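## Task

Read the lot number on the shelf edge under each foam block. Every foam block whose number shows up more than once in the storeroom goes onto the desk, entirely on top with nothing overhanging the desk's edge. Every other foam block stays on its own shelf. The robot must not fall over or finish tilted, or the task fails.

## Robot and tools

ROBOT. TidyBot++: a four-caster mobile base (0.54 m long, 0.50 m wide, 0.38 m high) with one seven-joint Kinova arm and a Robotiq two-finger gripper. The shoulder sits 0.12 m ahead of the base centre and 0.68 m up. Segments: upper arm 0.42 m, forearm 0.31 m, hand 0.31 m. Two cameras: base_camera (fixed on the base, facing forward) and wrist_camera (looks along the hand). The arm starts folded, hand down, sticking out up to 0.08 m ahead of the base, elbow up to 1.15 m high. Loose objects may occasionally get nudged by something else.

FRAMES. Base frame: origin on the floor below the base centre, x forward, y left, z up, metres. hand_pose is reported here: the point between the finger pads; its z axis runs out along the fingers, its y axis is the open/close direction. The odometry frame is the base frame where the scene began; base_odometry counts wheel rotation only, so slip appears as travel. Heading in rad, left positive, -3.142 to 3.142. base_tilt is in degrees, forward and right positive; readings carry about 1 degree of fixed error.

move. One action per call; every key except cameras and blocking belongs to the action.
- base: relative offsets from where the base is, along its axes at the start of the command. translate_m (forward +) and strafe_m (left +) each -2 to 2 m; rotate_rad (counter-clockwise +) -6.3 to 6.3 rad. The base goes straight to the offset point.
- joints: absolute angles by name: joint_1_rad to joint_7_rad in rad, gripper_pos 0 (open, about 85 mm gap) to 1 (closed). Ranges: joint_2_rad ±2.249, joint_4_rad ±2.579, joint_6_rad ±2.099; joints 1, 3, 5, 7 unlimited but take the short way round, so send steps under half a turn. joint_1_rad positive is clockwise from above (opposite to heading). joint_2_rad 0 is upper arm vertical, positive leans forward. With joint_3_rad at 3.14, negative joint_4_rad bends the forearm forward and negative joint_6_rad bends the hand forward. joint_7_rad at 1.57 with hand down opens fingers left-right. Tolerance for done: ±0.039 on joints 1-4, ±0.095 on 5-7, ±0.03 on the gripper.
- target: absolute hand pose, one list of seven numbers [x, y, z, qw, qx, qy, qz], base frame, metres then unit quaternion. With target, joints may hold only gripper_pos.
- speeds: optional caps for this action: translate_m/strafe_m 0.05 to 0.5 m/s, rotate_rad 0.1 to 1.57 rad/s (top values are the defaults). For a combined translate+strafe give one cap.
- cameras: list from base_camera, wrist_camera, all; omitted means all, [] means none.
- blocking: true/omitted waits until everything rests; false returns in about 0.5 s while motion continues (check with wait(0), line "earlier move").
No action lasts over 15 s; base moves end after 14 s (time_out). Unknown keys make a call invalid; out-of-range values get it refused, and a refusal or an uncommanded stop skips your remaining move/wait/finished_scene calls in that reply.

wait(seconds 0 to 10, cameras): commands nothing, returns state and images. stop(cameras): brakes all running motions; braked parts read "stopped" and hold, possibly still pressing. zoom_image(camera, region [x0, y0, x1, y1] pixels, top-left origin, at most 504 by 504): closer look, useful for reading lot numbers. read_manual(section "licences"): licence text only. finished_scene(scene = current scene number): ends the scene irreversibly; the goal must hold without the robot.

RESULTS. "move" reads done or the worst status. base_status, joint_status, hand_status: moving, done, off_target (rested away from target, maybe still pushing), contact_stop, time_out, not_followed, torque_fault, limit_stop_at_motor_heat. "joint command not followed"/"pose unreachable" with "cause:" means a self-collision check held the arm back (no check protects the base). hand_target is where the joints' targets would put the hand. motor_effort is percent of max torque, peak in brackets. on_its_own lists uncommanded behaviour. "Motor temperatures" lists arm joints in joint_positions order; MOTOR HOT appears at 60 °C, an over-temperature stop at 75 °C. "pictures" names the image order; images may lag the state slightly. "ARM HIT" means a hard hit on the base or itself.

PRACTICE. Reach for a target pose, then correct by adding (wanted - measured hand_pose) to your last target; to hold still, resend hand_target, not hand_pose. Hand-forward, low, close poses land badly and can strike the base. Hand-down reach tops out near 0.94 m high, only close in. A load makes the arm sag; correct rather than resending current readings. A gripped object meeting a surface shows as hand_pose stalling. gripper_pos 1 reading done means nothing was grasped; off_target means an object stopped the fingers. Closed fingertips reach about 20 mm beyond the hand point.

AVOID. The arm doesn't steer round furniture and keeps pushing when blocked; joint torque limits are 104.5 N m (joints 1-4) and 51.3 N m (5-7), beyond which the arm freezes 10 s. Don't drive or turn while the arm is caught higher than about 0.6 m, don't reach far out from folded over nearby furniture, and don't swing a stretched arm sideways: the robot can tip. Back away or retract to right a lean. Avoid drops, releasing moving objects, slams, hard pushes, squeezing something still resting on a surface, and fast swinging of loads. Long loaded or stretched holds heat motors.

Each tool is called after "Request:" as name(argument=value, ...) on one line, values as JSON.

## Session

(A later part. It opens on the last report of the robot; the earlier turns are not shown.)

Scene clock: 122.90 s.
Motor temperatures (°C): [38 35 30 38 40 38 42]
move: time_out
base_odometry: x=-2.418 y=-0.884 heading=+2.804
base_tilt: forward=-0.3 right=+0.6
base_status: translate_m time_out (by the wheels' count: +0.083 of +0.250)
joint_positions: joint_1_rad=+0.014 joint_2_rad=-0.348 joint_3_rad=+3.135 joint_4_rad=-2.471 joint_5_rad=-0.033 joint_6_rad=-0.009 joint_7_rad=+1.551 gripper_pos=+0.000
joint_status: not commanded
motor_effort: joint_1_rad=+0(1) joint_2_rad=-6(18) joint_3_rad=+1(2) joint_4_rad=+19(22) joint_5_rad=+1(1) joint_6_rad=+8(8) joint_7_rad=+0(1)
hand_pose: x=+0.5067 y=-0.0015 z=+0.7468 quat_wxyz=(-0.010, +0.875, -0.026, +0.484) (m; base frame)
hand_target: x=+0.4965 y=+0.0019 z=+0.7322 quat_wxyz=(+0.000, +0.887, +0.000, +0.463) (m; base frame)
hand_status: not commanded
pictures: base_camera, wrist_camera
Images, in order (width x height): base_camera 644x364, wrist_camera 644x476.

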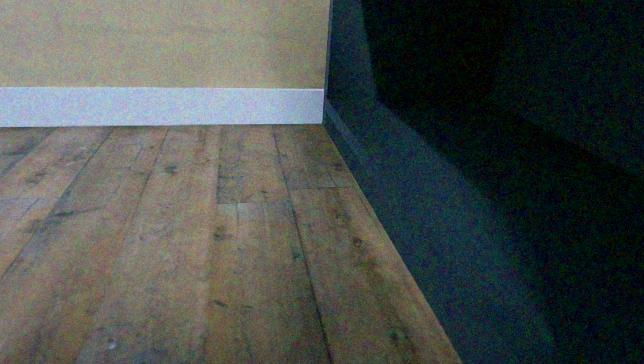

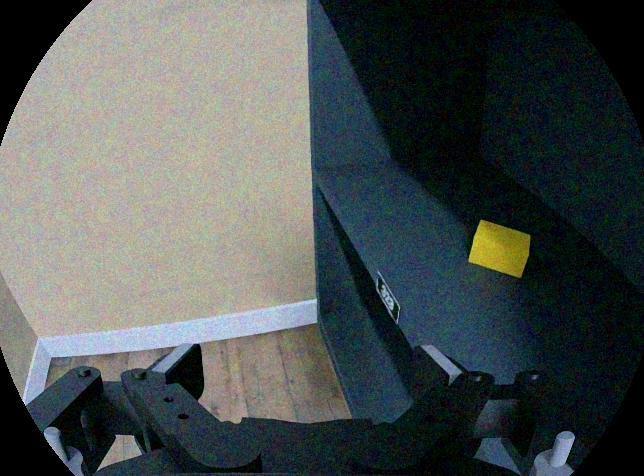

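Request:
zoom_image(camera="wrist_camera", region=[368, 264, 412, 330])

Request:
move(base={"translate_m":-0.1,"strafe_m":0.1})

Request:
move(joints={"joint_1_rad":0.15,"joint_6_rad":0.35})

Scaled by 7.636.

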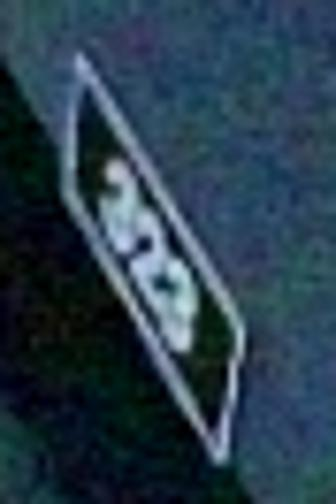

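Scene clock: 124.43 s.
Motor temperatures (°C): [38 35 30 38 40 38 42]
move: done
base_odometry: x=-2.357 y=-1.012 heading=+2.804
base_tilt: forward=-0.3 right=+0.6
base_status: done
joint_positions: joint_1_rad=+0.014 joint_2_rad=-0.351 joint_3_rad=+3.135 joint_4_rad=-2.471 joint_5_rad=-0.033 joint_6_rad=-0.009 joint_7_rad=+1.551 gripper_pos=+0.000
joint_status: not commanded
motor_effort: joint_1_rad=-1(1) joint_2_rad=-6(8) joint_3_rad=+0(2) joint_4_rad=+19(20) joint_5_rad=+1(1) joint_6_rad=+7(8) joint_7_rad=+0(1)
hand_pose: x=+0.5065 y=-0.0015 z=+0.7478 quat_wxyz=(-0.010, +0.874, -0.026, +0.485) (m; base frame)
hand_target: x=+0.4965 y=+0.0019 z=+0.7322 quat_wxyz=(+0.000, +0.887, +0.000, +0.463) (m; base frame)
hand_status: not commanded
pictures: base_camera, wrist_camera
Images, in order (width x height): base_camera 644x364, wrist_camera 644x476.

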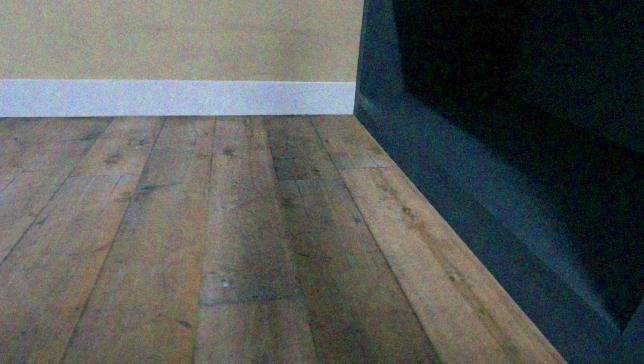

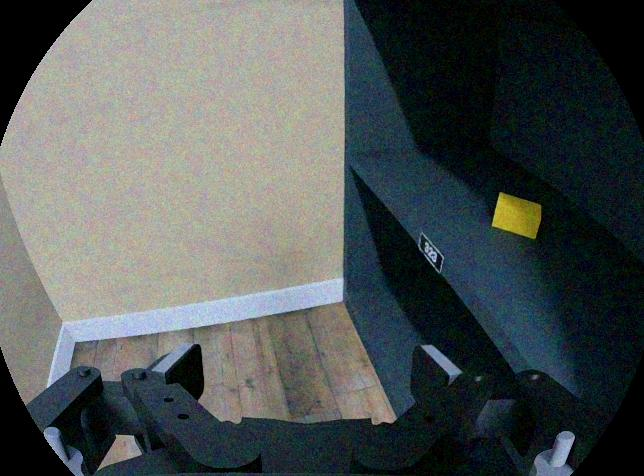

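Scene clock: 125.83 s.
Motor temperatures (°C): [38 35 30 38 40 38 42]
move: done
base_odometry: x=-2.357 y=-1.012 heading=+2.804
base_tilt: forward=-0.4 right=+0.6
base_status: not commanded
joint_positions: joint_1_rad=+0.134 joint_2_rad=-0.351 joint_3_rad=+3.135 joint_4_rad=-2.471 joint_5_rad=-0.033 joint_6_rad=+0.294 joint_7_rad=+1.551 gripper_pos=+0.000
joint_status: all done
motor_effort: joint_1_rad=+0(2) joint_2_rad=-7(7) joint_3_rad=+0(1) joint_4_rad=+20(21) joint_5_rad=+1(1) joint_6_rad=+8(10) joint_7_rad=+0(0)
hand_pose: x=+0.5400 y=-0.0554 z=+0.8340 quat_wxyz=(+0.028, +0.788, -0.073, +0.611) (m; base frame)
hand_target: x=+0.5412 y=-0.0617 z=+0.8456 quat_wxyz=(+0.047, +0.775, -0.058, +0.628) (m; base frame)
hand_status: not commanded
pictures: base_camera, wrist_camera
Images, in order (width x height): base_camera 644x364, wrist_camera 644x476.

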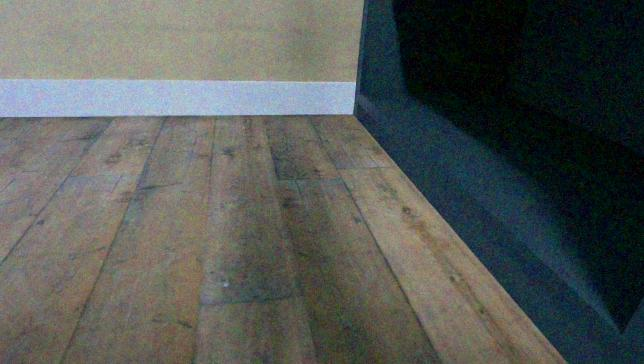

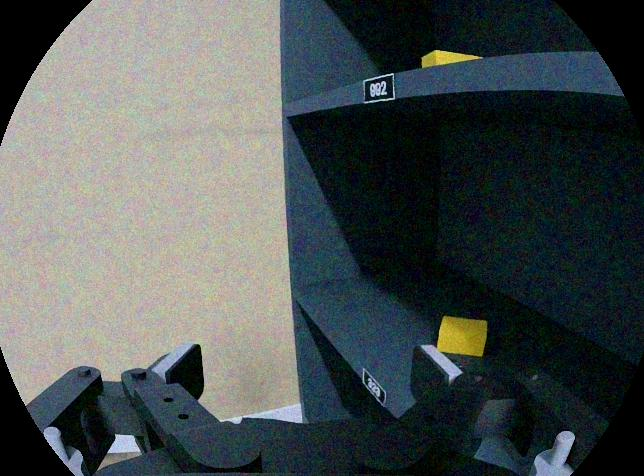

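Request:
move(joints={"joint_1_rad":0,"joint_2_rad":-0.6,"joint_3_rad":3.14,"joint_4_rad":-2.35,"joint_5_rad":0,"joint_6_rad":0.1,"joint_7_rad":1.57})

Request:
move(base={"translate_m":-0.3,"strafe_m":0.05})

Request:
move(joints={"joint_1_rad":0.8})

Scene clock: 127.93 s.
Motor temperatures (°C): [38 35 30 38 40 38 42]
move: done
base_odometry: x=-2.357 y=-1.012 heading=+2.804
base_tilt: forward=-0.4 right=+0.6
base_status: not commanded
joint_positions: joint_1_rad=+0.018 joint_2_rad=-0.592 joint_3_rad=+3.135 joint_4_rad=-2.362 joint_5_rad=-0.033 joint_6_rad=+0.149 joint_7_rad=+1.551 gripper_pos=+0.000
joint_status: all done
motor_effort: joint_1_rad=+0(2) joint_2_rad=-1(8) joint_3_rad=+1(2) joint_4_rad=+22(23) joint_5_rad=+1(2) joint_6_rad=+9(11) joint_7_rad=+0(1)
hand_pose: x=+0.5033 y=-0.0044 z=+0.9534 quat_wxyz=(-0.010, +0.724, -0.024, +0.689) (m; base frame)
hand_target: x=+0.5010 y=+0.0021 z=+0.9484 quat_wxyz=(+0.000, +0.735, +0.001, +0.679) (m; base frame)
hand_status: not commanded
pictures: base_camera, wrist_camera
Images, in order (width x height): base_camera 644x364, wrist_camera 644x476.

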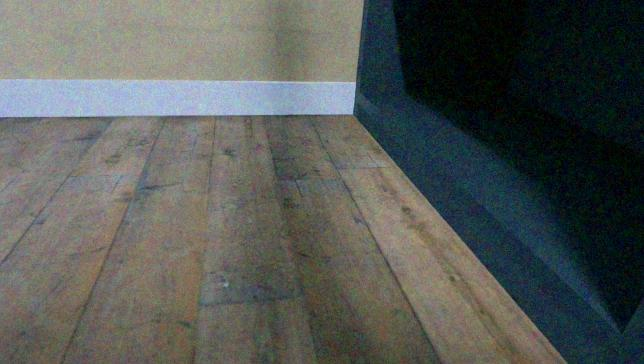

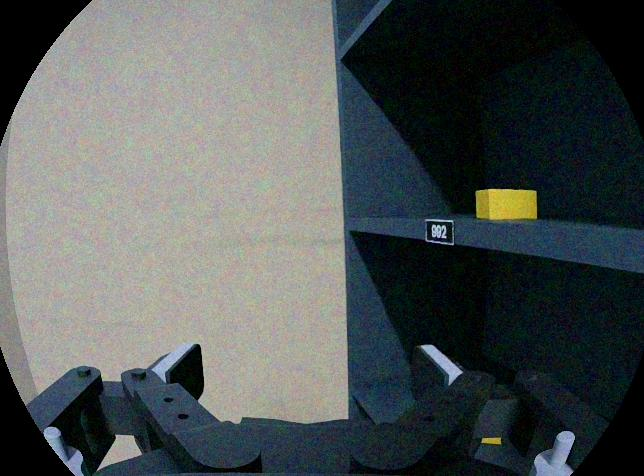

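Scene clock: 129.77 s.
Motor temperatures (°C): [38 35 30 38 40 38 42]
move: done
base_odometry: x=-2.090 y=-1.159 heading=+2.804
base_tilt: forward=-0.4 right=+0.6
base_status: done
joint_positions: joint_1_rad=+0.018 joint_2_rad=-0.601 joint_3_rad=+3.135 joint_4_rad=-2.361 joint_5_rad=-0.033 joint_6_rad=+0.146 joint_7_rad=+1.551 gripper_pos=+0.000
joint_status: not commanded
motor_effort: joint_1_rad=+0(1) joint_2_rad=-1(4) joint_3_rad=+1(1) joint_4_rad=+23(23) joint_5_rad=+1(1) joint_6_rad=+9(9) joint_7_rad=-1(1)
hand_pose: x=+0.5008 y=-0.0042 z=+0.9558 quat_wxyz=(-0.010, +0.722, -0.024, +0.691) (m; base frame)
hand_target: x=+0.5010 y=+0.0021 z=+0.9484 quat_wxyz=(+0.000, +0.735, +0.001, +0.679) (m; base frame)
hand_status: not commanded
pictures: base_camera, wrist_camera
Images, in order (width x height): base_camera 644x364, wrist_camera 644x476.

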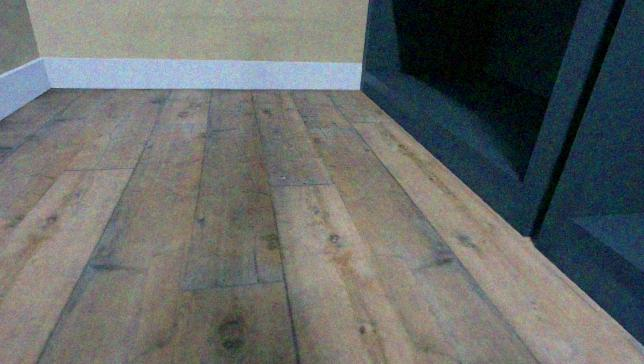

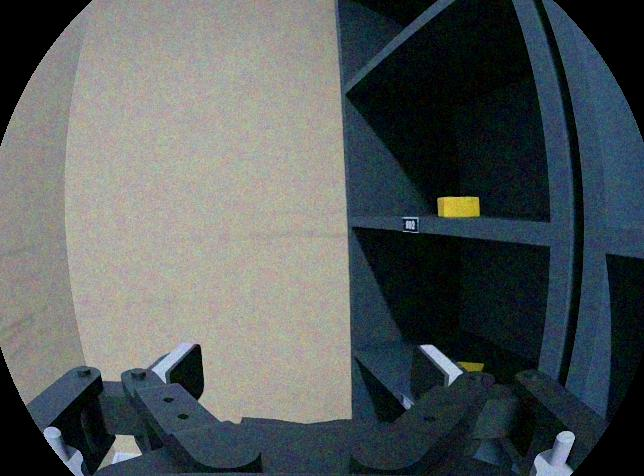

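Scene clock: 131.83 s.
Motor temperatures (°C): [38 35 30 38 40 38 42]
move: done
base_odometry: x=-2.090 y=-1.159 heading=+2.804
base_tilt: forward=-0.4 right=+0.6
base_status: not commanded
joint_positions: joint_1_rad=+0.781 joint_2_rad=-0.601 joint_3_rad=+3.135 joint_4_rad=-2.361 joint_5_rad=-0.033 joint_6_rad=+0.146 joint_7_rad=+1.551 gripper_pos=+0.000
joint_status: all done
motor_effort: joint_1_rad=+0(2) joint_2_rad=-1(2) joint_3_rad=+1(1) joint_4_rad=+22(23) joint_5_rad=+1(1) joint_6_rad=+8(10) joint_7_rad=+0(1)
hand_pose: x=+0.3920 y=-0.2669 z=+0.9558 quat_wxyz=(+0.248, +0.661, -0.291, +0.645) (m; base frame)
hand_target: x=+0.3867 y=-0.2726 z=+0.9484 quat_wxyz=(+0.264, +0.677, -0.286, +0.625) (m; base frame)
hand_status: not commanded
pictures: base_camera, wrist_camera
Images, in order (width x height): base_camera 644x364, wrist_camera 644x476.

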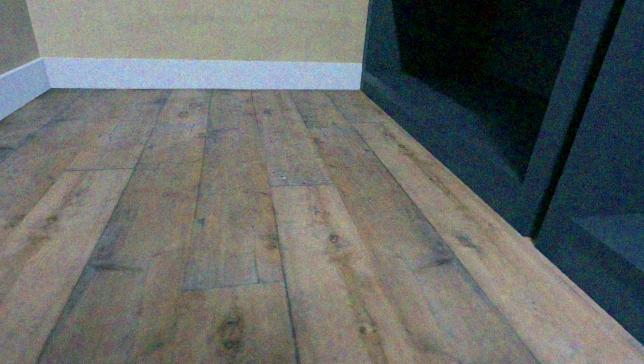

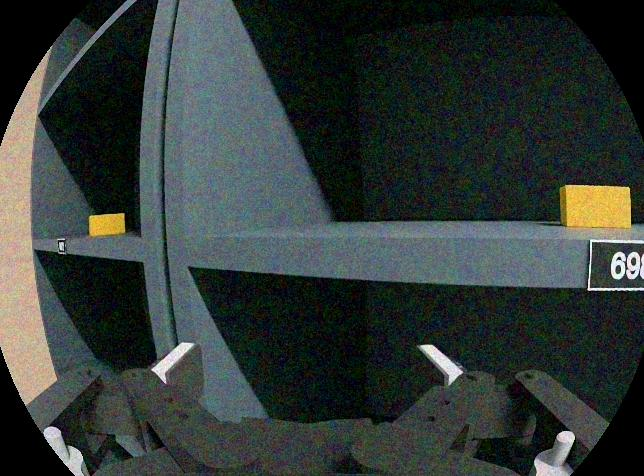

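Request:
move(base={"translate_m":0.23})

Request:
move(joints={"joint_1_rad":1.57})

Scene clock: 133.87 s.
Motor temperatures (°C): [38 35 30 38 40 38 42]
move: done
base_odometry: x=-2.307 y=-1.082 heading=+2.804
base_tilt: forward=-0.3 right=+0.6
base_status: done
joint_positions: joint_1_rad=+0.783 joint_2_rad=-0.599 joint_3_rad=+3.136 joint_4_rad=-2.361 joint_5_rad=-0.033 joint_6_rad=+0.144 joint_7_rad=+1.551 gripper_pos=+0.000
joint_status: not commanded
motor_effort: joint_1_rad=-1(1) joint_2_rad=-1(4) joint_3_rad=+1(2) joint_4_rad=+22(23) joint_5_rad=+1(1) joint_6_rad=+9(9) joint_7_rad=-1(1)
hand_pose: x=+0.3917 y=-0.2678 z=+0.9550 quat_wxyz=(+0.248, +0.662, -0.292, +0.644) (m; base frame)
hand_target: x=+0.3867 y=-0.2726 z=+0.9484 quat_wxyz=(+0.264, +0.677, -0.286, +0.625) (m; base frame)
hand_status: not commanded
pictures: base_camera, wrist_camera
Images, in order (width x height): base_camera 644x364, wrist_camera 644x476.

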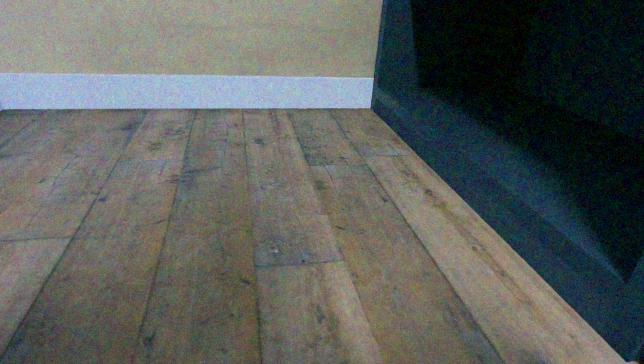

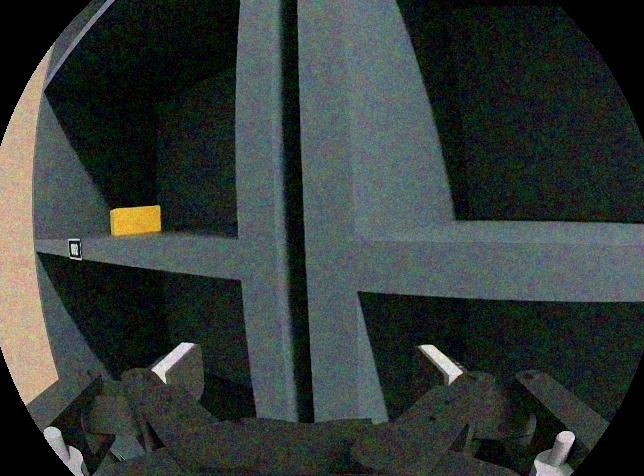

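Scene clock: 135.90 s.
Motor temperatures (°C): [38 35 30 38 40 38 42]
move: done
base_odometry: x=-2.307 y=-1.082 heading=+2.804
base_tilt: forward=-0.3 right=+0.6
base_status: not commanded
joint_positions: joint_1_rad=+1.551 joint_2_rad=-0.599 joint_3_rad=+3.136 joint_4_rad=-2.361 joint_5_rad=-0.033 joint_6_rad=+0.144 joint_7_rad=+1.551 gripper_pos=+0.000
joint_status: all done
motor_effort: joint_1_rad=+0(2) joint_2_rad=-1(2) joint_3_rad=+1(1) joint_4_rad=+22(23) joint_5_rad=+1(1) joint_6_rad=+9(9) joint_7_rad=+0(1)
hand_pose: x=+0.1290 y=-0.3821 z=+0.9550 quat_wxyz=(+0.471, +0.504, -0.519, +0.505) (m; base frame)
hand_target: x=+0.1214 y=-0.3820 z=+0.9484 quat_wxyz=(+0.479, +0.520, -0.519, +0.480) (m; base frame)
hand_status: not commanded
pictures: base_camera, wrist_camera
Images, in order (width x height): base_camera 644x364, wrist_camera 644x476.

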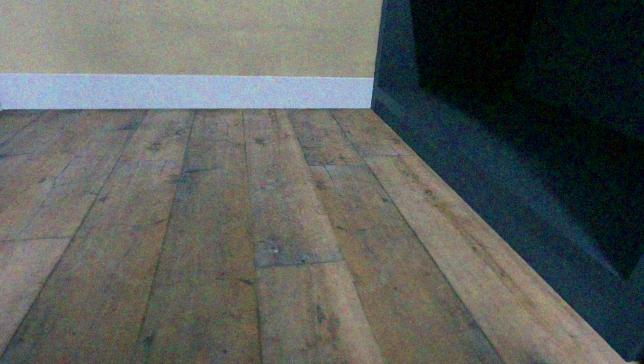

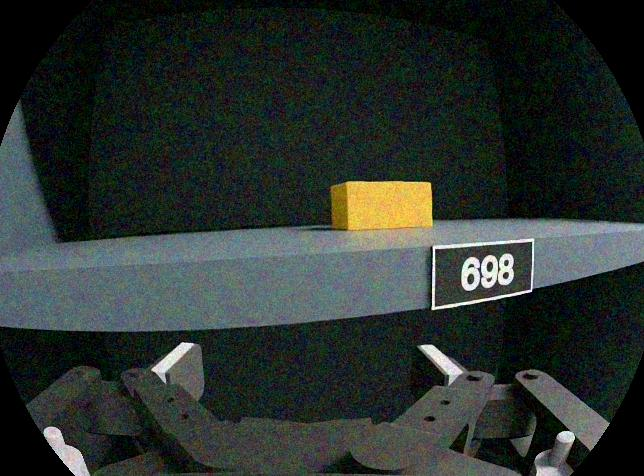

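Request:
move(base={"translate_m":-0.05})

Request:
move(joints={"joint_1_rad":1.59,"joint_2_rad":-0.517,"joint_4_rad":-1.957,"joint_6_rad":-0.36})

Scene clock: 137.27 s.
Motor temperatures (°C): [38 35 30 38 40 38 42]
move: done
base_odometry: x=-2.260 y=-1.099 heading=+2.804
base_tilt: forward=-0.3 right=+0.6
base_status: done
joint_positions: joint_1_rad=+1.552 joint_2_rad=-0.599 joint_3_rad=+3.138 joint_4_rad=-2.361 joint_5_rad=-0.033 joint_6_rad=+0.144 joint_7_rad=+1.551 gripper_pos=+0.000
joint_status: not commanded
motor_effort: joint_1_rad=+0(1) joint_2_rad=+0(3) joint_3_rad=+1(2) joint_4_rad=+23(23) joint_5_rad=+1(1) joint_6_rad=+9(10) joint_7_rad=+0(1)
hand_pose: x=+0.1279 y=-0.3821 z=+0.9550 quat_wxyz=(+0.472, +0.503, -0.520, +0.504) (m; base frame)
hand_target: x=+0.1214 y=-0.3820 z=+0.9484 quat_wxyz=(+0.479, +0.520, -0.519, +0.480) (m; base frame)
hand_status: not commanded
pictures: base_camera, wrist_camera
Images, in order (width x height): base_camera 644x364, wrist_camera 644x476.

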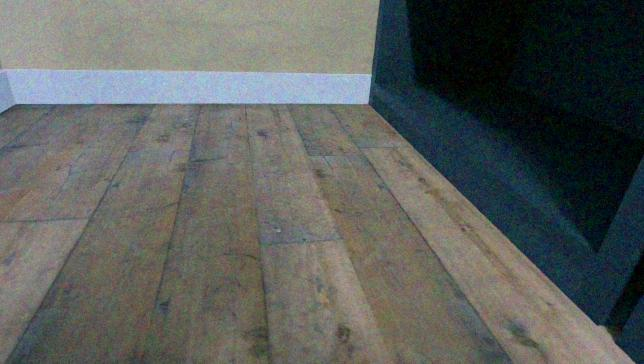

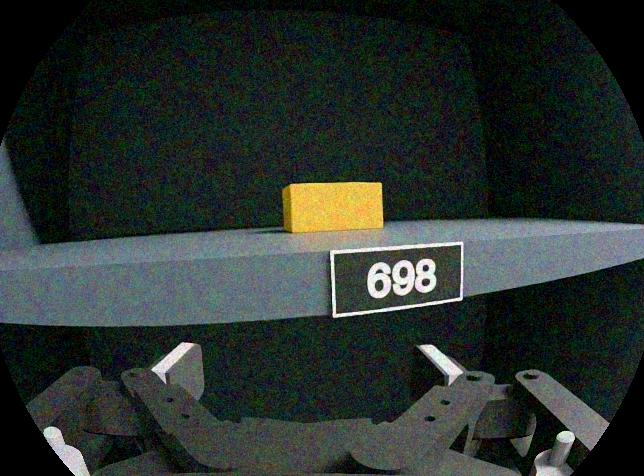

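Scene clock: 139.17 s.
Motor temperatures (°C): [38 35 30 38 40 38 42]
move: done
base_odometry: x=-2.260 y=-1.099 heading=+2.804
base_tilt: forward=-0.4 right=+0.6
base_status: not commanded
joint_positions: joint_1_rad=+1.570 joint_2_rad=-0.537 joint_3_rad=+3.138 joint_4_rad=-1.970 joint_5_rad=-0.033 joint_6_rad=-0.310 joint_7_rad=+1.551 gripper_pos=+0.000
joint_status: all done
motor_effort: joint_1_rad=-1(2) joint_2_rad=-2(4) joint_3_rad=+1(1) joint_4_rad=+22(24) joint_5_rad=+1(1) joint_6_rad=+9(10) joint_7_rad=-1(1)
hand_pose: x=+0.1258 y=-0.4028 z=+1.0328 quat_wxyz=(+0.440, +0.531, -0.551, +0.469) (m; base frame)
hand_target: x=+0.1134 y=-0.4068 z=+1.0179 quat_wxyz=(+0.444, +0.549, -0.559, +0.436) (m; base frame)
hand_status: not commanded
pictures: base_camera, wrist_camera
Images, in order (width x height): base_camera 644x364, wrist_camera 644x476.

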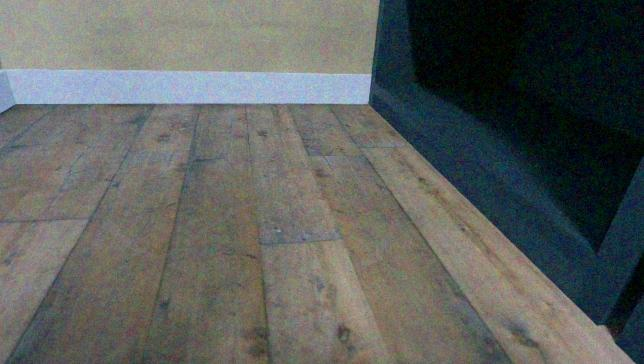

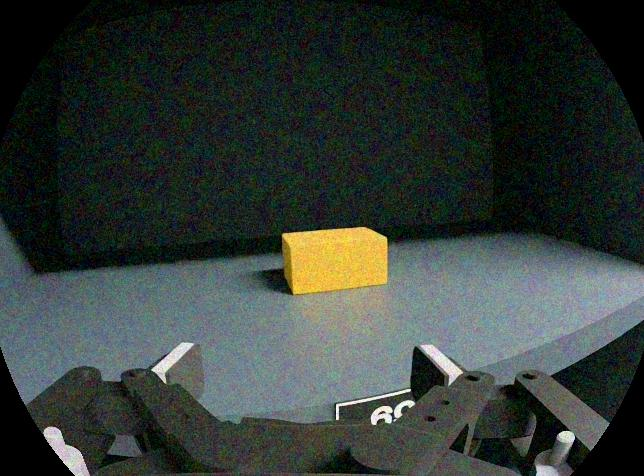

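Request:
move(joints={"joint_1_rad":1.63,"joint_2_rad":-0.335,"joint_4_rad":-1.877,"joint_6_rad":-0.265,"joint_7_rad":1.64})

Scene clock: 145.90 s.
Motor temperatures (°C): [38 35 30 38 40 38 42]
move: done
base_odometry: x=-2.260 y=-1.099 heading=+2.804
base_tilt: forward=-0.3 right=+0.6
base_status: not commanded
joint_positions: joint_1_rad=+1.610 joint_2_rad=-0.354 joint_3_rad=+3.138 joint_4_rad=-1.884 joint_5_rad=-0.033 joint_6_rad=-0.299 joint_7_rad=+1.598 gripper_pos=+0.000
joint_status: all done
motor_effort: joint_1_rad=-1(2) joint_2_rad=-9(11) joint_3_rad=+1(1) joint_4_rad=+22(23) joint_5_rad=+1(1) joint_6_rad=+8(9) joint_7_rad=+0(1)
hand_pose: x=+0.1071 y=-0.4689 z=+1.0098 quat_wxyz=(+0.436, +0.551, -0.569, +0.427) (m; base frame)
hand_target: x=+0.0929 y=-0.4778 z=+1.0154 quat_wxyz=(+0.465, +0.559, -0.552, +0.409) (m; base frame)
hand_status: not commanded
pictures: base_camera, wrist_camera
Images, in order (width x height): base_camera 644x364, wrist_camera 644x476.

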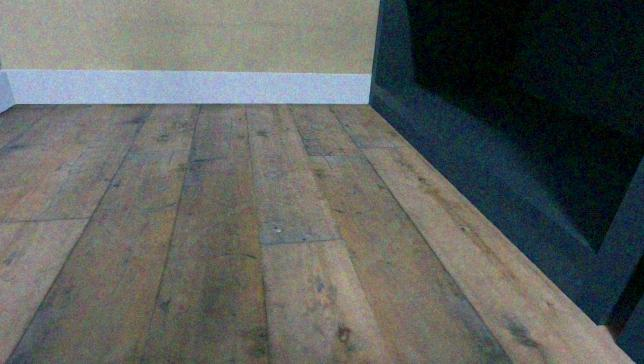

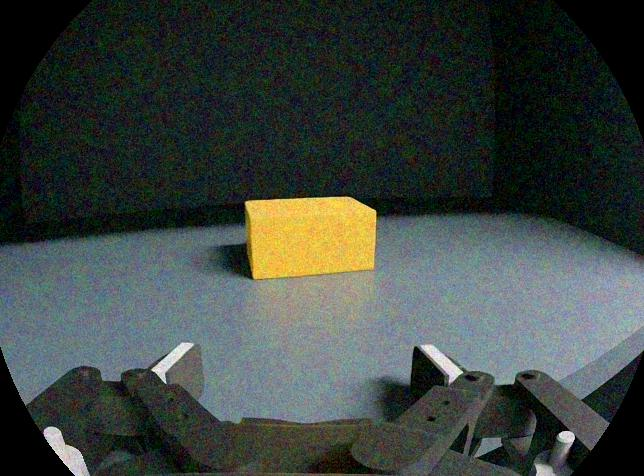

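Request:
move(joints={"joint_2_rad":-0.18,"joint_4_rad":-1.75,"joint_6_rad":-0.21})

Scene clock: 147.23 s.
Motor temperatures (°C): [38 35 30 38 40 38 42]
move: done
base_odometry: x=-2.260 y=-1.099 heading=+2.804
base_tilt: forward=-0.3 right=+0.6
base_status: not commanded
joint_positions: joint_1_rad=+1.610 joint_2_rad=-0.193 joint_3_rad=+3.138 joint_4_rad=-1.763 joint_5_rad=-0.033 joint_6_rad=-0.264 joint_7_rad=+1.598 gripper_pos=+0.000
joint_status: all done
motor_effort: joint_1_rad=+0(1) joint_2_rad=-15(17) joint_3_rad=+0(1) joint_4_rad=+22(23) joint_5_rad=+1(1) joint_6_rad=+9(10) joint_7_rad=+0(1)
hand_pose: x=+0.1041 y=-0.5341 z=+1.0137 quat_wxyz=(+0.434, +0.552, -0.571, +0.425) (m; base frame)
hand_target: x=+0.0891 y=-0.5427 z=+1.0314 quat_wxyz=(+0.472, +0.553, -0.546, +0.416) (m; base frame)
hand_status: not commanded
pictures: base_camera, wrist_camera
Images, in order (width x height): base_camera 644x364, wrist_camera 644x476.

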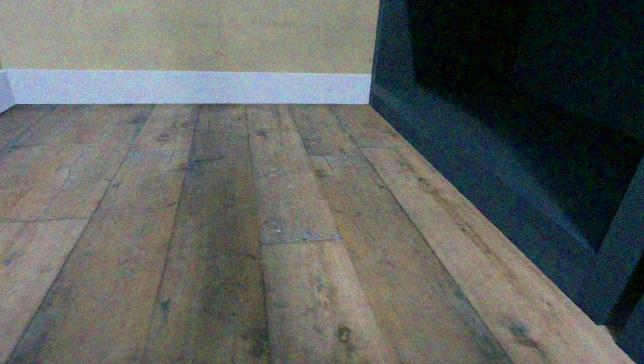

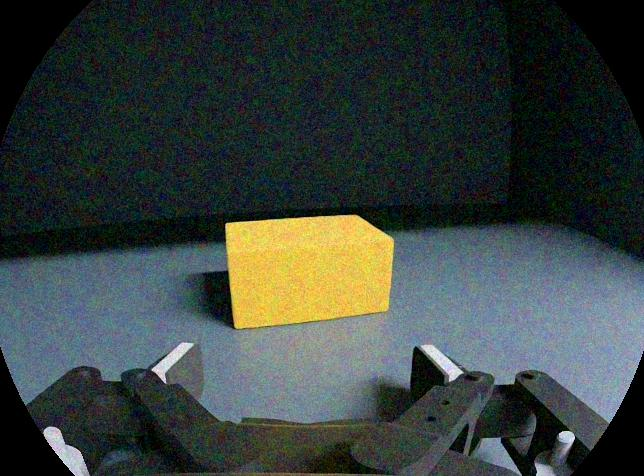

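Request:
move(joints={"joint_2_rad":-0.035,"joint_4_rad":-1.655,"joint_6_rad":-0.13})

Scene clock: 148.63 s.
Motor temperatures (°C): [38 35 30 38 40 38 42]
move: done
base_odometry: x=-2.260 y=-1.099 heading=+2.804
base_tilt: forward=-0.3 right=+0.6
base_status: not commanded
joint_positions: joint_1_rad=+1.610 joint_2_rad=-0.049 joint_3_rad=+3.138 joint_4_rad=-1.668 joint_5_rad=-0.033 joint_6_rad=-0.186 joint_7_rad=+1.598 gripper_pos=+0.000
joint_status: all done
motor_effort: joint_1_rad=+0(1) joint_2_rad=-20(22) joint_3_rad=+0(1) joint_4_rad=+22(24) joint_5_rad=+1(1) joint_6_rad=+8(9) joint_7_rad=+0(1)
hand_pose: x=+0.1009 y=-0.5960 z=+1.0145 quat_wxyz=(+0.443, +0.545, -0.565, +0.433) (m; base frame)
hand_target: x=+0.0855 y=-0.6046 z=+1.0314 quat_wxyz=(+0.481, +0.546, -0.540, +0.424) (m; base frame)
hand_status: not commanded
pictures: base_camera, wrist_camera
Images, in order (width x height): base_camera 644x364, wrist_camera 644x476.

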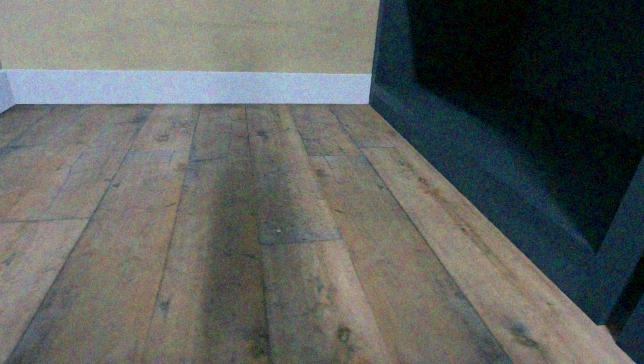

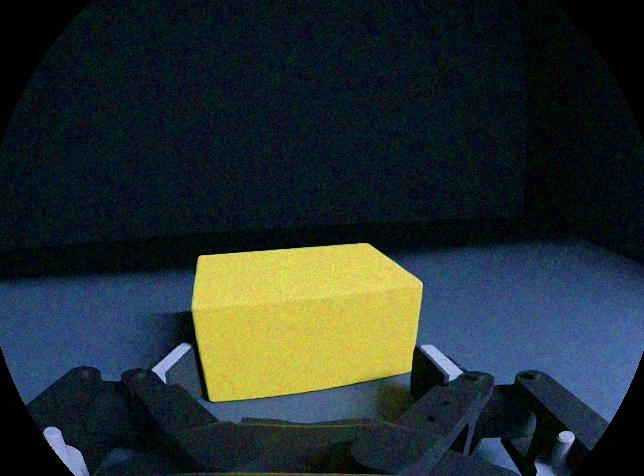

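Request:
move(joints={"joint_2_rad":0.06,"joint_4_rad":-1.58,"joint_6_rad":-0.13})

Scene clock: 149.77 s.
Motor temperatures (°C): [38 35 30 38 40 38 42]
move: done
base_odometry: x=-2.260 y=-1.099 heading=+2.804
base_tilt: forward=-0.3 right=+0.6
base_status: not commanded
joint_positions: joint_1_rad=+1.611 joint_2_rad=+0.037 joint_3_rad=+3.138 joint_4_rad=-1.590 joint_5_rad=-0.033 joint_6_rad=-0.179 joint_7_rad=+1.599 gripper_pos=+0.000
joint_status: all done
motor_effort: joint_1_rad=-1(1) joint_2_rad=-23(24) joint_3_rad=+0(1) joint_4_rad=+23(23) joint_5_rad=+1(1) joint_6_rad=+9(10) joint_7_rad=+0(1)
hand_pose: x=+0.0994 y=-0.6318 z=+1.0116 quat_wxyz=(+0.443, +0.545, -0.565, +0.432) (m; base frame)
hand_target: x=+0.0832 y=-0.6430 z=+1.0185 quat_wxyz=(+0.475, +0.550, -0.544, +0.419) (m; base frame)
hand_status: not commanded
pictures: base_camera, wrist_camera
Images, in order (width x height): base_camera 644x364, wrist_camera 644x476.

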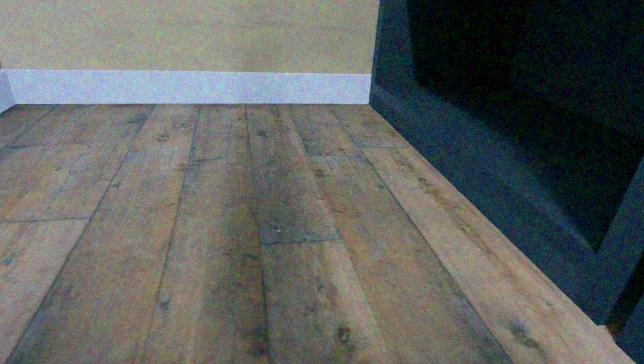

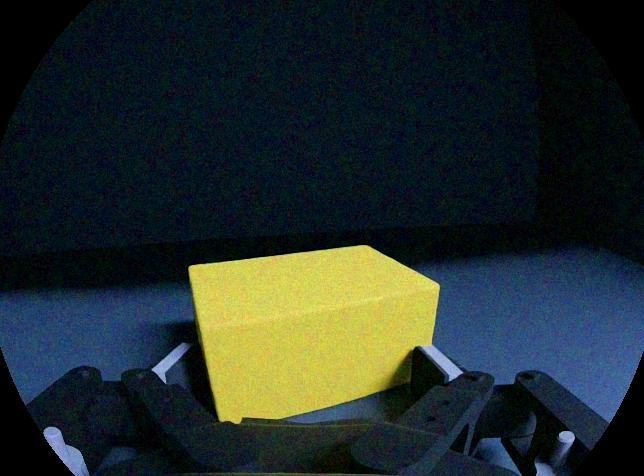

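Request:
move(joints={"joint_2_rad":-0.25,"joint_4_rad":-1.8,"joint_6_rad":-0.21})

Request:
move(base={"translate_m":-0.12,"rotate_rad":0.2}, speeds={"translate_m":0.1,"rotate_rad":0.17})

Scene clock: 151.47 s.
Motor temperatures (°C): [38 35 30 38 40 38 42]
move: done
base_odometry: x=-2.260 y=-1.099 heading=+2.804
base_tilt: forward=-0.4 right=+0.6
base_status: not commanded
joint_positions: joint_1_rad=+1.611 joint_2_rad=-0.252 joint_3_rad=+3.138 joint_4_rad=-1.767 joint_5_rad=-0.033 joint_6_rad=-0.179 joint_7_rad=+1.599 gripper_pos=+0.000
joint_status: all done
motor_effort: joint_1_rad=+0(1) joint_2_rad=-12(25) joint_3_rad=+1(1) joint_4_rad=+23(24) joint_5_rad=+1(1) joint_6_rad=+9(9) joint_7_rad=+0(0)
hand_pose: x=+0.1039 y=-0.5174 z=+1.0687 quat_wxyz=(+0.474, +0.521, -0.539, +0.462) (m; base frame)
hand_target: x=+0.0908 y=-0.5151 z=+1.0375 quat_wxyz=(+0.478, +0.548, -0.542, +0.421) (m; base frame)
hand_status: not commanded
pictures: base_camera, wrist_camera
Images, in order (width x height): base_camera 644x364, wrist_camera 644x476.

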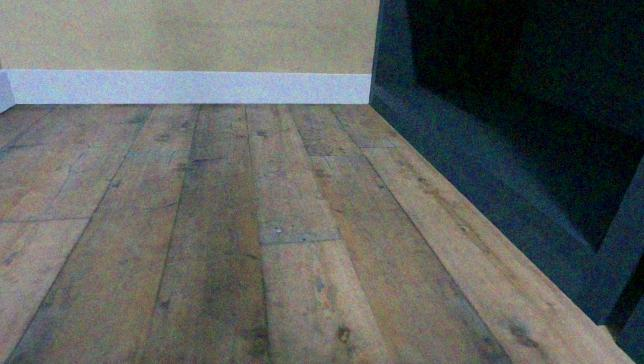

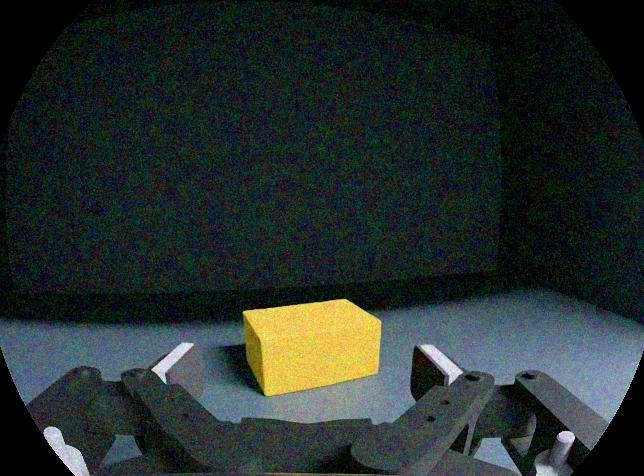

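Scene clock: 153.23 s.
Motor temperatures (°C): [38 35 30 38 40 38 42]
move: done
base_odometry: x=-2.147 y=-1.139 heading=+3.005
base_tilt: forward=-0.4 right=+0.6
base_status: done
joint_positions: joint_1_rad=+1.615 joint_2_rad=-0.253 joint_3_rad=+3.138 joint_4_rad=-1.768 joint_5_rad=-0.033 joint_6_rad=-0.179 joint_7_rad=+1.599 gripper_pos=+0.000
joint_status: not commanded
motor_effort: joint_1_rad=+0(1) joint_2_rad=-13(15) joint_3_rad=+1(2) joint_4_rad=+22(24) joint_5_rad=+1(1) joint_6_rad=+9(10) joint_7_rad=+0(1)
hand_pose: x=+0.1017 y=-0.5173 z=+1.0684 quat_wxyz=(+0.475, +0.520, -0.540, +0.461) (m; base frame)
hand_target: x=+0.0908 y=-0.5151 z=+1.0375 quat_wxyz=(+0.478, +0.548, -0.542, +0.421) (m; base frame)
hand_status: not commanded
pictures: base_camera, wrist_camera
Images, in order (width x height): base_camera 644x364, wrist_camera 644x476.

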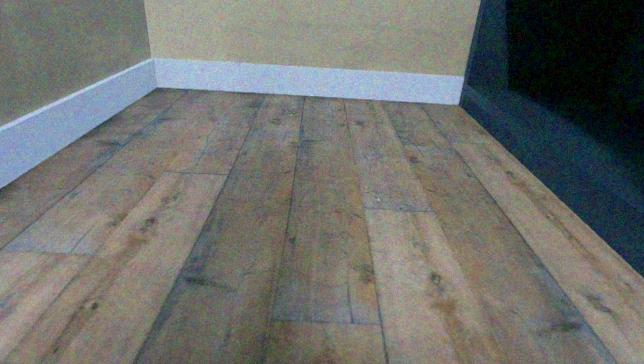

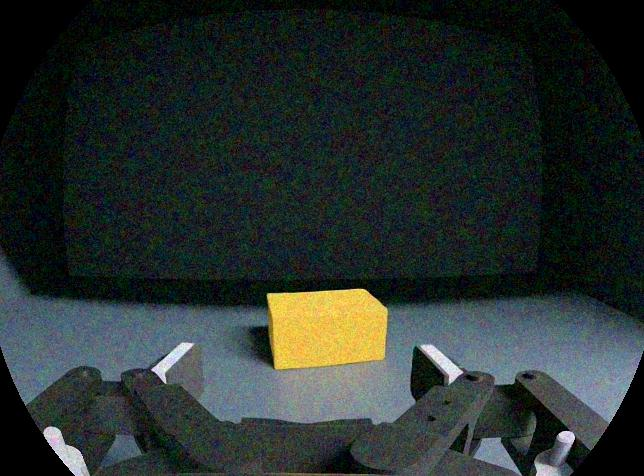

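Request:
move(base={"translate_m":-0.015,"rotate_rad":0.04})

Request:
move(joints={"joint_2_rad":-0.1,"joint_4_rad":-1.7,"joint_6_rad":-0.17})

Scene clock: 154.17 s.
Motor temperatures (°C): [38 35 30 38 40 38 42]
move: done
base_odometry: x=-2.132 y=-1.141 heading=+3.045
base_tilt: forward=-0.4 right=+0.6
base_status: done
joint_positions: joint_1_rad=+1.615 joint_2_rad=-0.253 joint_3_rad=+3.138 joint_4_rad=-1.768 joint_5_rad=-0.033 joint_6_rad=-0.179 joint_7_rad=+1.599 gripper_pos=+0.000
joint_status: not commanded
motor_effort: joint_1_rad=+0(2) joint_2_rad=-12(14) joint_3_rad=+0(2) joint_4_rad=+23(23) joint_5_rad=+1(1) joint_6_rad=+9(9) joint_7_rad=+0(1)
hand_pose: x=+0.1014 y=-0.5172 z=+1.0683 quat_wxyz=(+0.475, +0.519, -0.540, +0.461) (m; base frame)
hand_target: x=+0.0908 y=-0.5151 z=+1.0375 quat_wxyz=(+0.478, +0.548, -0.542, +0.421) (m; base frame)
hand_status: not commanded
pictures: base_camera, wrist_camera
Images, in order (width x height): base_camera 644x364, wrist_camera 644x476.

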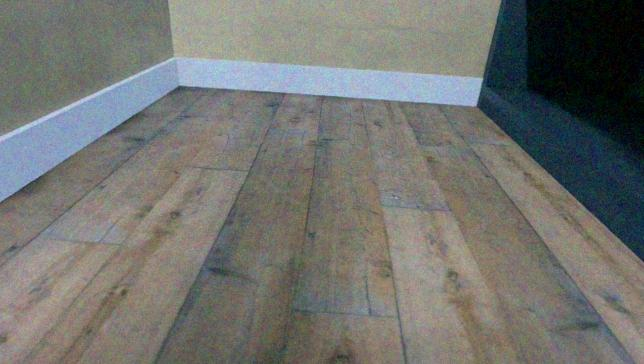

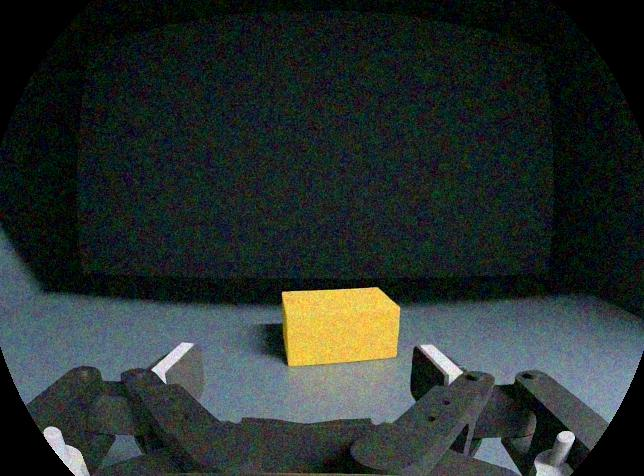

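Scene clock: 155.27 s.
Motor temperatures (°C): [38 35 30 38 40 38 42]
move: done
base_odometry: x=-2.132 y=-1.141 heading=+3.045
base_tilt: forward=-0.4 right=+0.6
base_status: not commanded
joint_positions: joint_1_rad=+1.615 joint_2_rad=-0.110 joint_3_rad=+3.138 joint_4_rad=-1.712 joint_5_rad=-0.033 joint_6_rad=-0.179 joint_7_rad=+1.599 gripper_pos=+0.000
joint_status: all done
motor_effort: joint_1_rad=+0(1) joint_2_rad=-17(20) joint_3_rad=+0(1) joint_4_rad=+22(24) joint_5_rad=+1(1) joint_6_rad=+8(10) joint_7_rad=+0(1)
hand_pose: x=+0.0989 y=-0.5720 z=+1.0250 quat_wxyz=(+0.451, +0.539, -0.561, +0.438) (m; base frame)
hand_target: x=+0.0872 y=-0.5765 z=+1.0297 quat_wxyz=(+0.475, +0.550, -0.544, +0.418) (m; base frame)
hand_status: not commanded
pictures: base_camera, wrist_camera
Images, in order (width x height): base_camera 644x364, wrist_camera 644x476.

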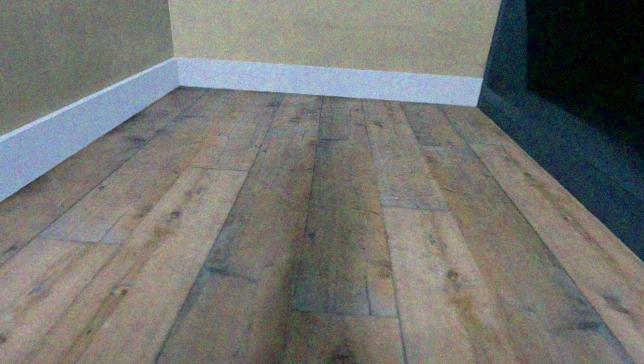

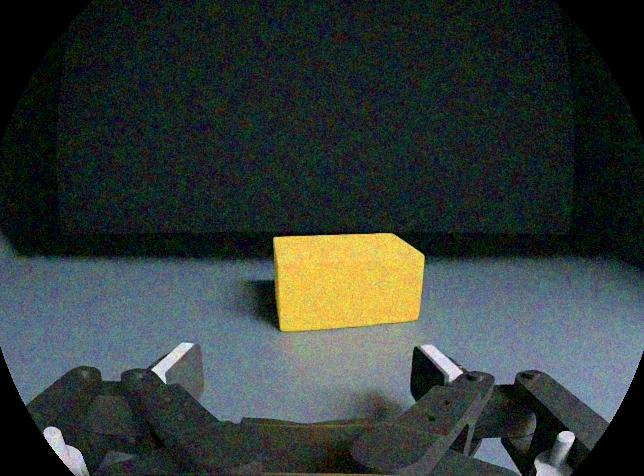

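Request:
move(base={"translate_m":-0.022})

Request:
move(joints={"joint_2_rad":-0.035,"joint_4_rad":-1.65,"joint_6_rad":-0.14})

Scene clock: 157.13 s.
Motor temperatures (°C): [38 35 30 38 40 38 42]
move: done
base_odometry: x=-2.110 y=-1.143 heading=+3.046
base_tilt: forward=-0.4 right=+0.6
base_status: done
joint_positions: joint_1_rad=+1.621 joint_2_rad=-0.110 joint_3_rad=+3.140 joint_4_rad=-1.712 joint_5_rad=-0.033 joint_6_rad=-0.179 joint_7_rad=+1.599 gripper_pos=+0.000
joint_status: not commanded
motor_effort: joint_1_rad=+0(2) joint_2_rad=-18(18) joint_3_rad=+0(2) joint_4_rad=+23(23) joint_5_rad=+0(1) joint_6_rad=+9(9) joint_7_rad=+0(1)
hand_pose: x=+0.0942 y=-0.5719 z=+1.0250 quat_wxyz=(+0.453, +0.536, -0.563, +0.436) (m; base frame)
hand_target: x=+0.0872 y=-0.5765 z=+1.0297 quat_wxyz=(+0.475, +0.550, -0.544, +0.418) (m; base frame)
hand_status: not commanded
pictures: base_camera, wrist_camera
Images, in order (width x height): base_camera 644x364, wrist_camera 644x476.

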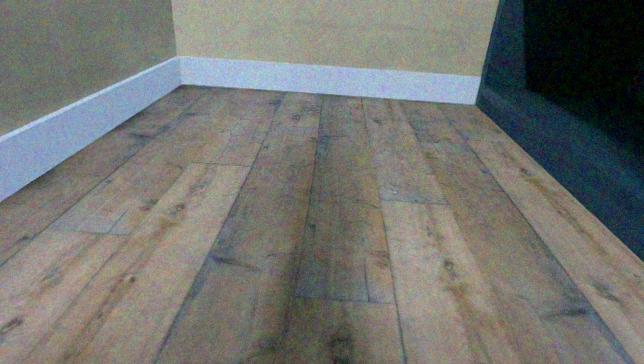

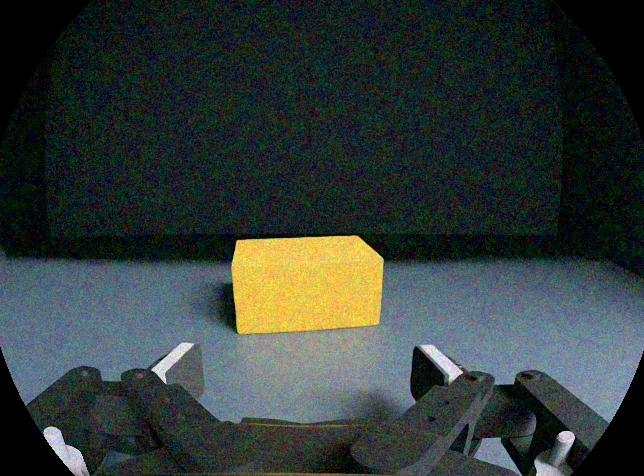

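Scene clock: 158.00 s.
Motor temperatures (°C): [38 35 30 38 40 38 42]
move: done
base_odometry: x=-2.110 y=-1.143 heading=+3.046
base_tilt: forward=-0.4 right=+0.6
base_status: not commanded
joint_positions: joint_1_rad=+1.621 joint_2_rad=-0.054 joint_3_rad=+3.140 joint_4_rad=-1.660 joint_5_rad=-0.033 joint_6_rad=-0.177 joint_7_rad=+1.599 gripper_pos=+0.000
joint_status: all done
motor_effort: joint_1_rad=-1(1) joint_2_rad=-20(22) joint_3_rad=+0(1) joint_4_rad=+22(24) joint_5_rad=+1(1) joint_6_rad=+9(9) joint_7_rad=+0(1)
hand_pose: x=+0.0930 y=-0.5954 z=+1.0253 quat_wxyz=(+0.452, +0.537, -0.563, +0.436) (m; base frame)
hand_target: x=+0.0855 y=-0.6044 z=+1.0314 quat_wxyz=(+0.480, +0.547, -0.541, +0.422) (m; base frame)
hand_status: not commanded
pictures: base_camera, wrist_camera
Images, in order (width x height): base_camera 644x364, wrist_camera 644x476.

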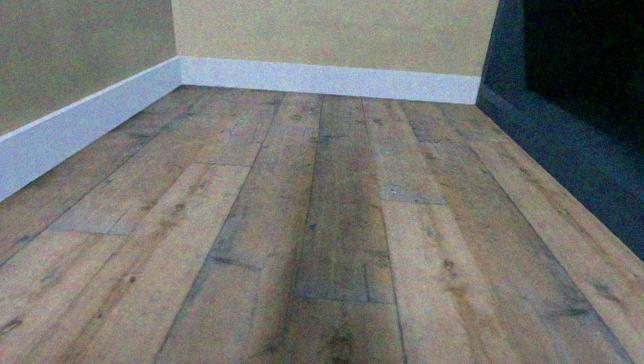

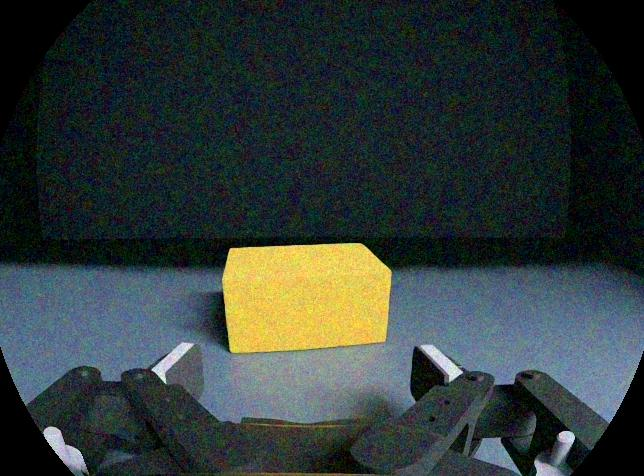

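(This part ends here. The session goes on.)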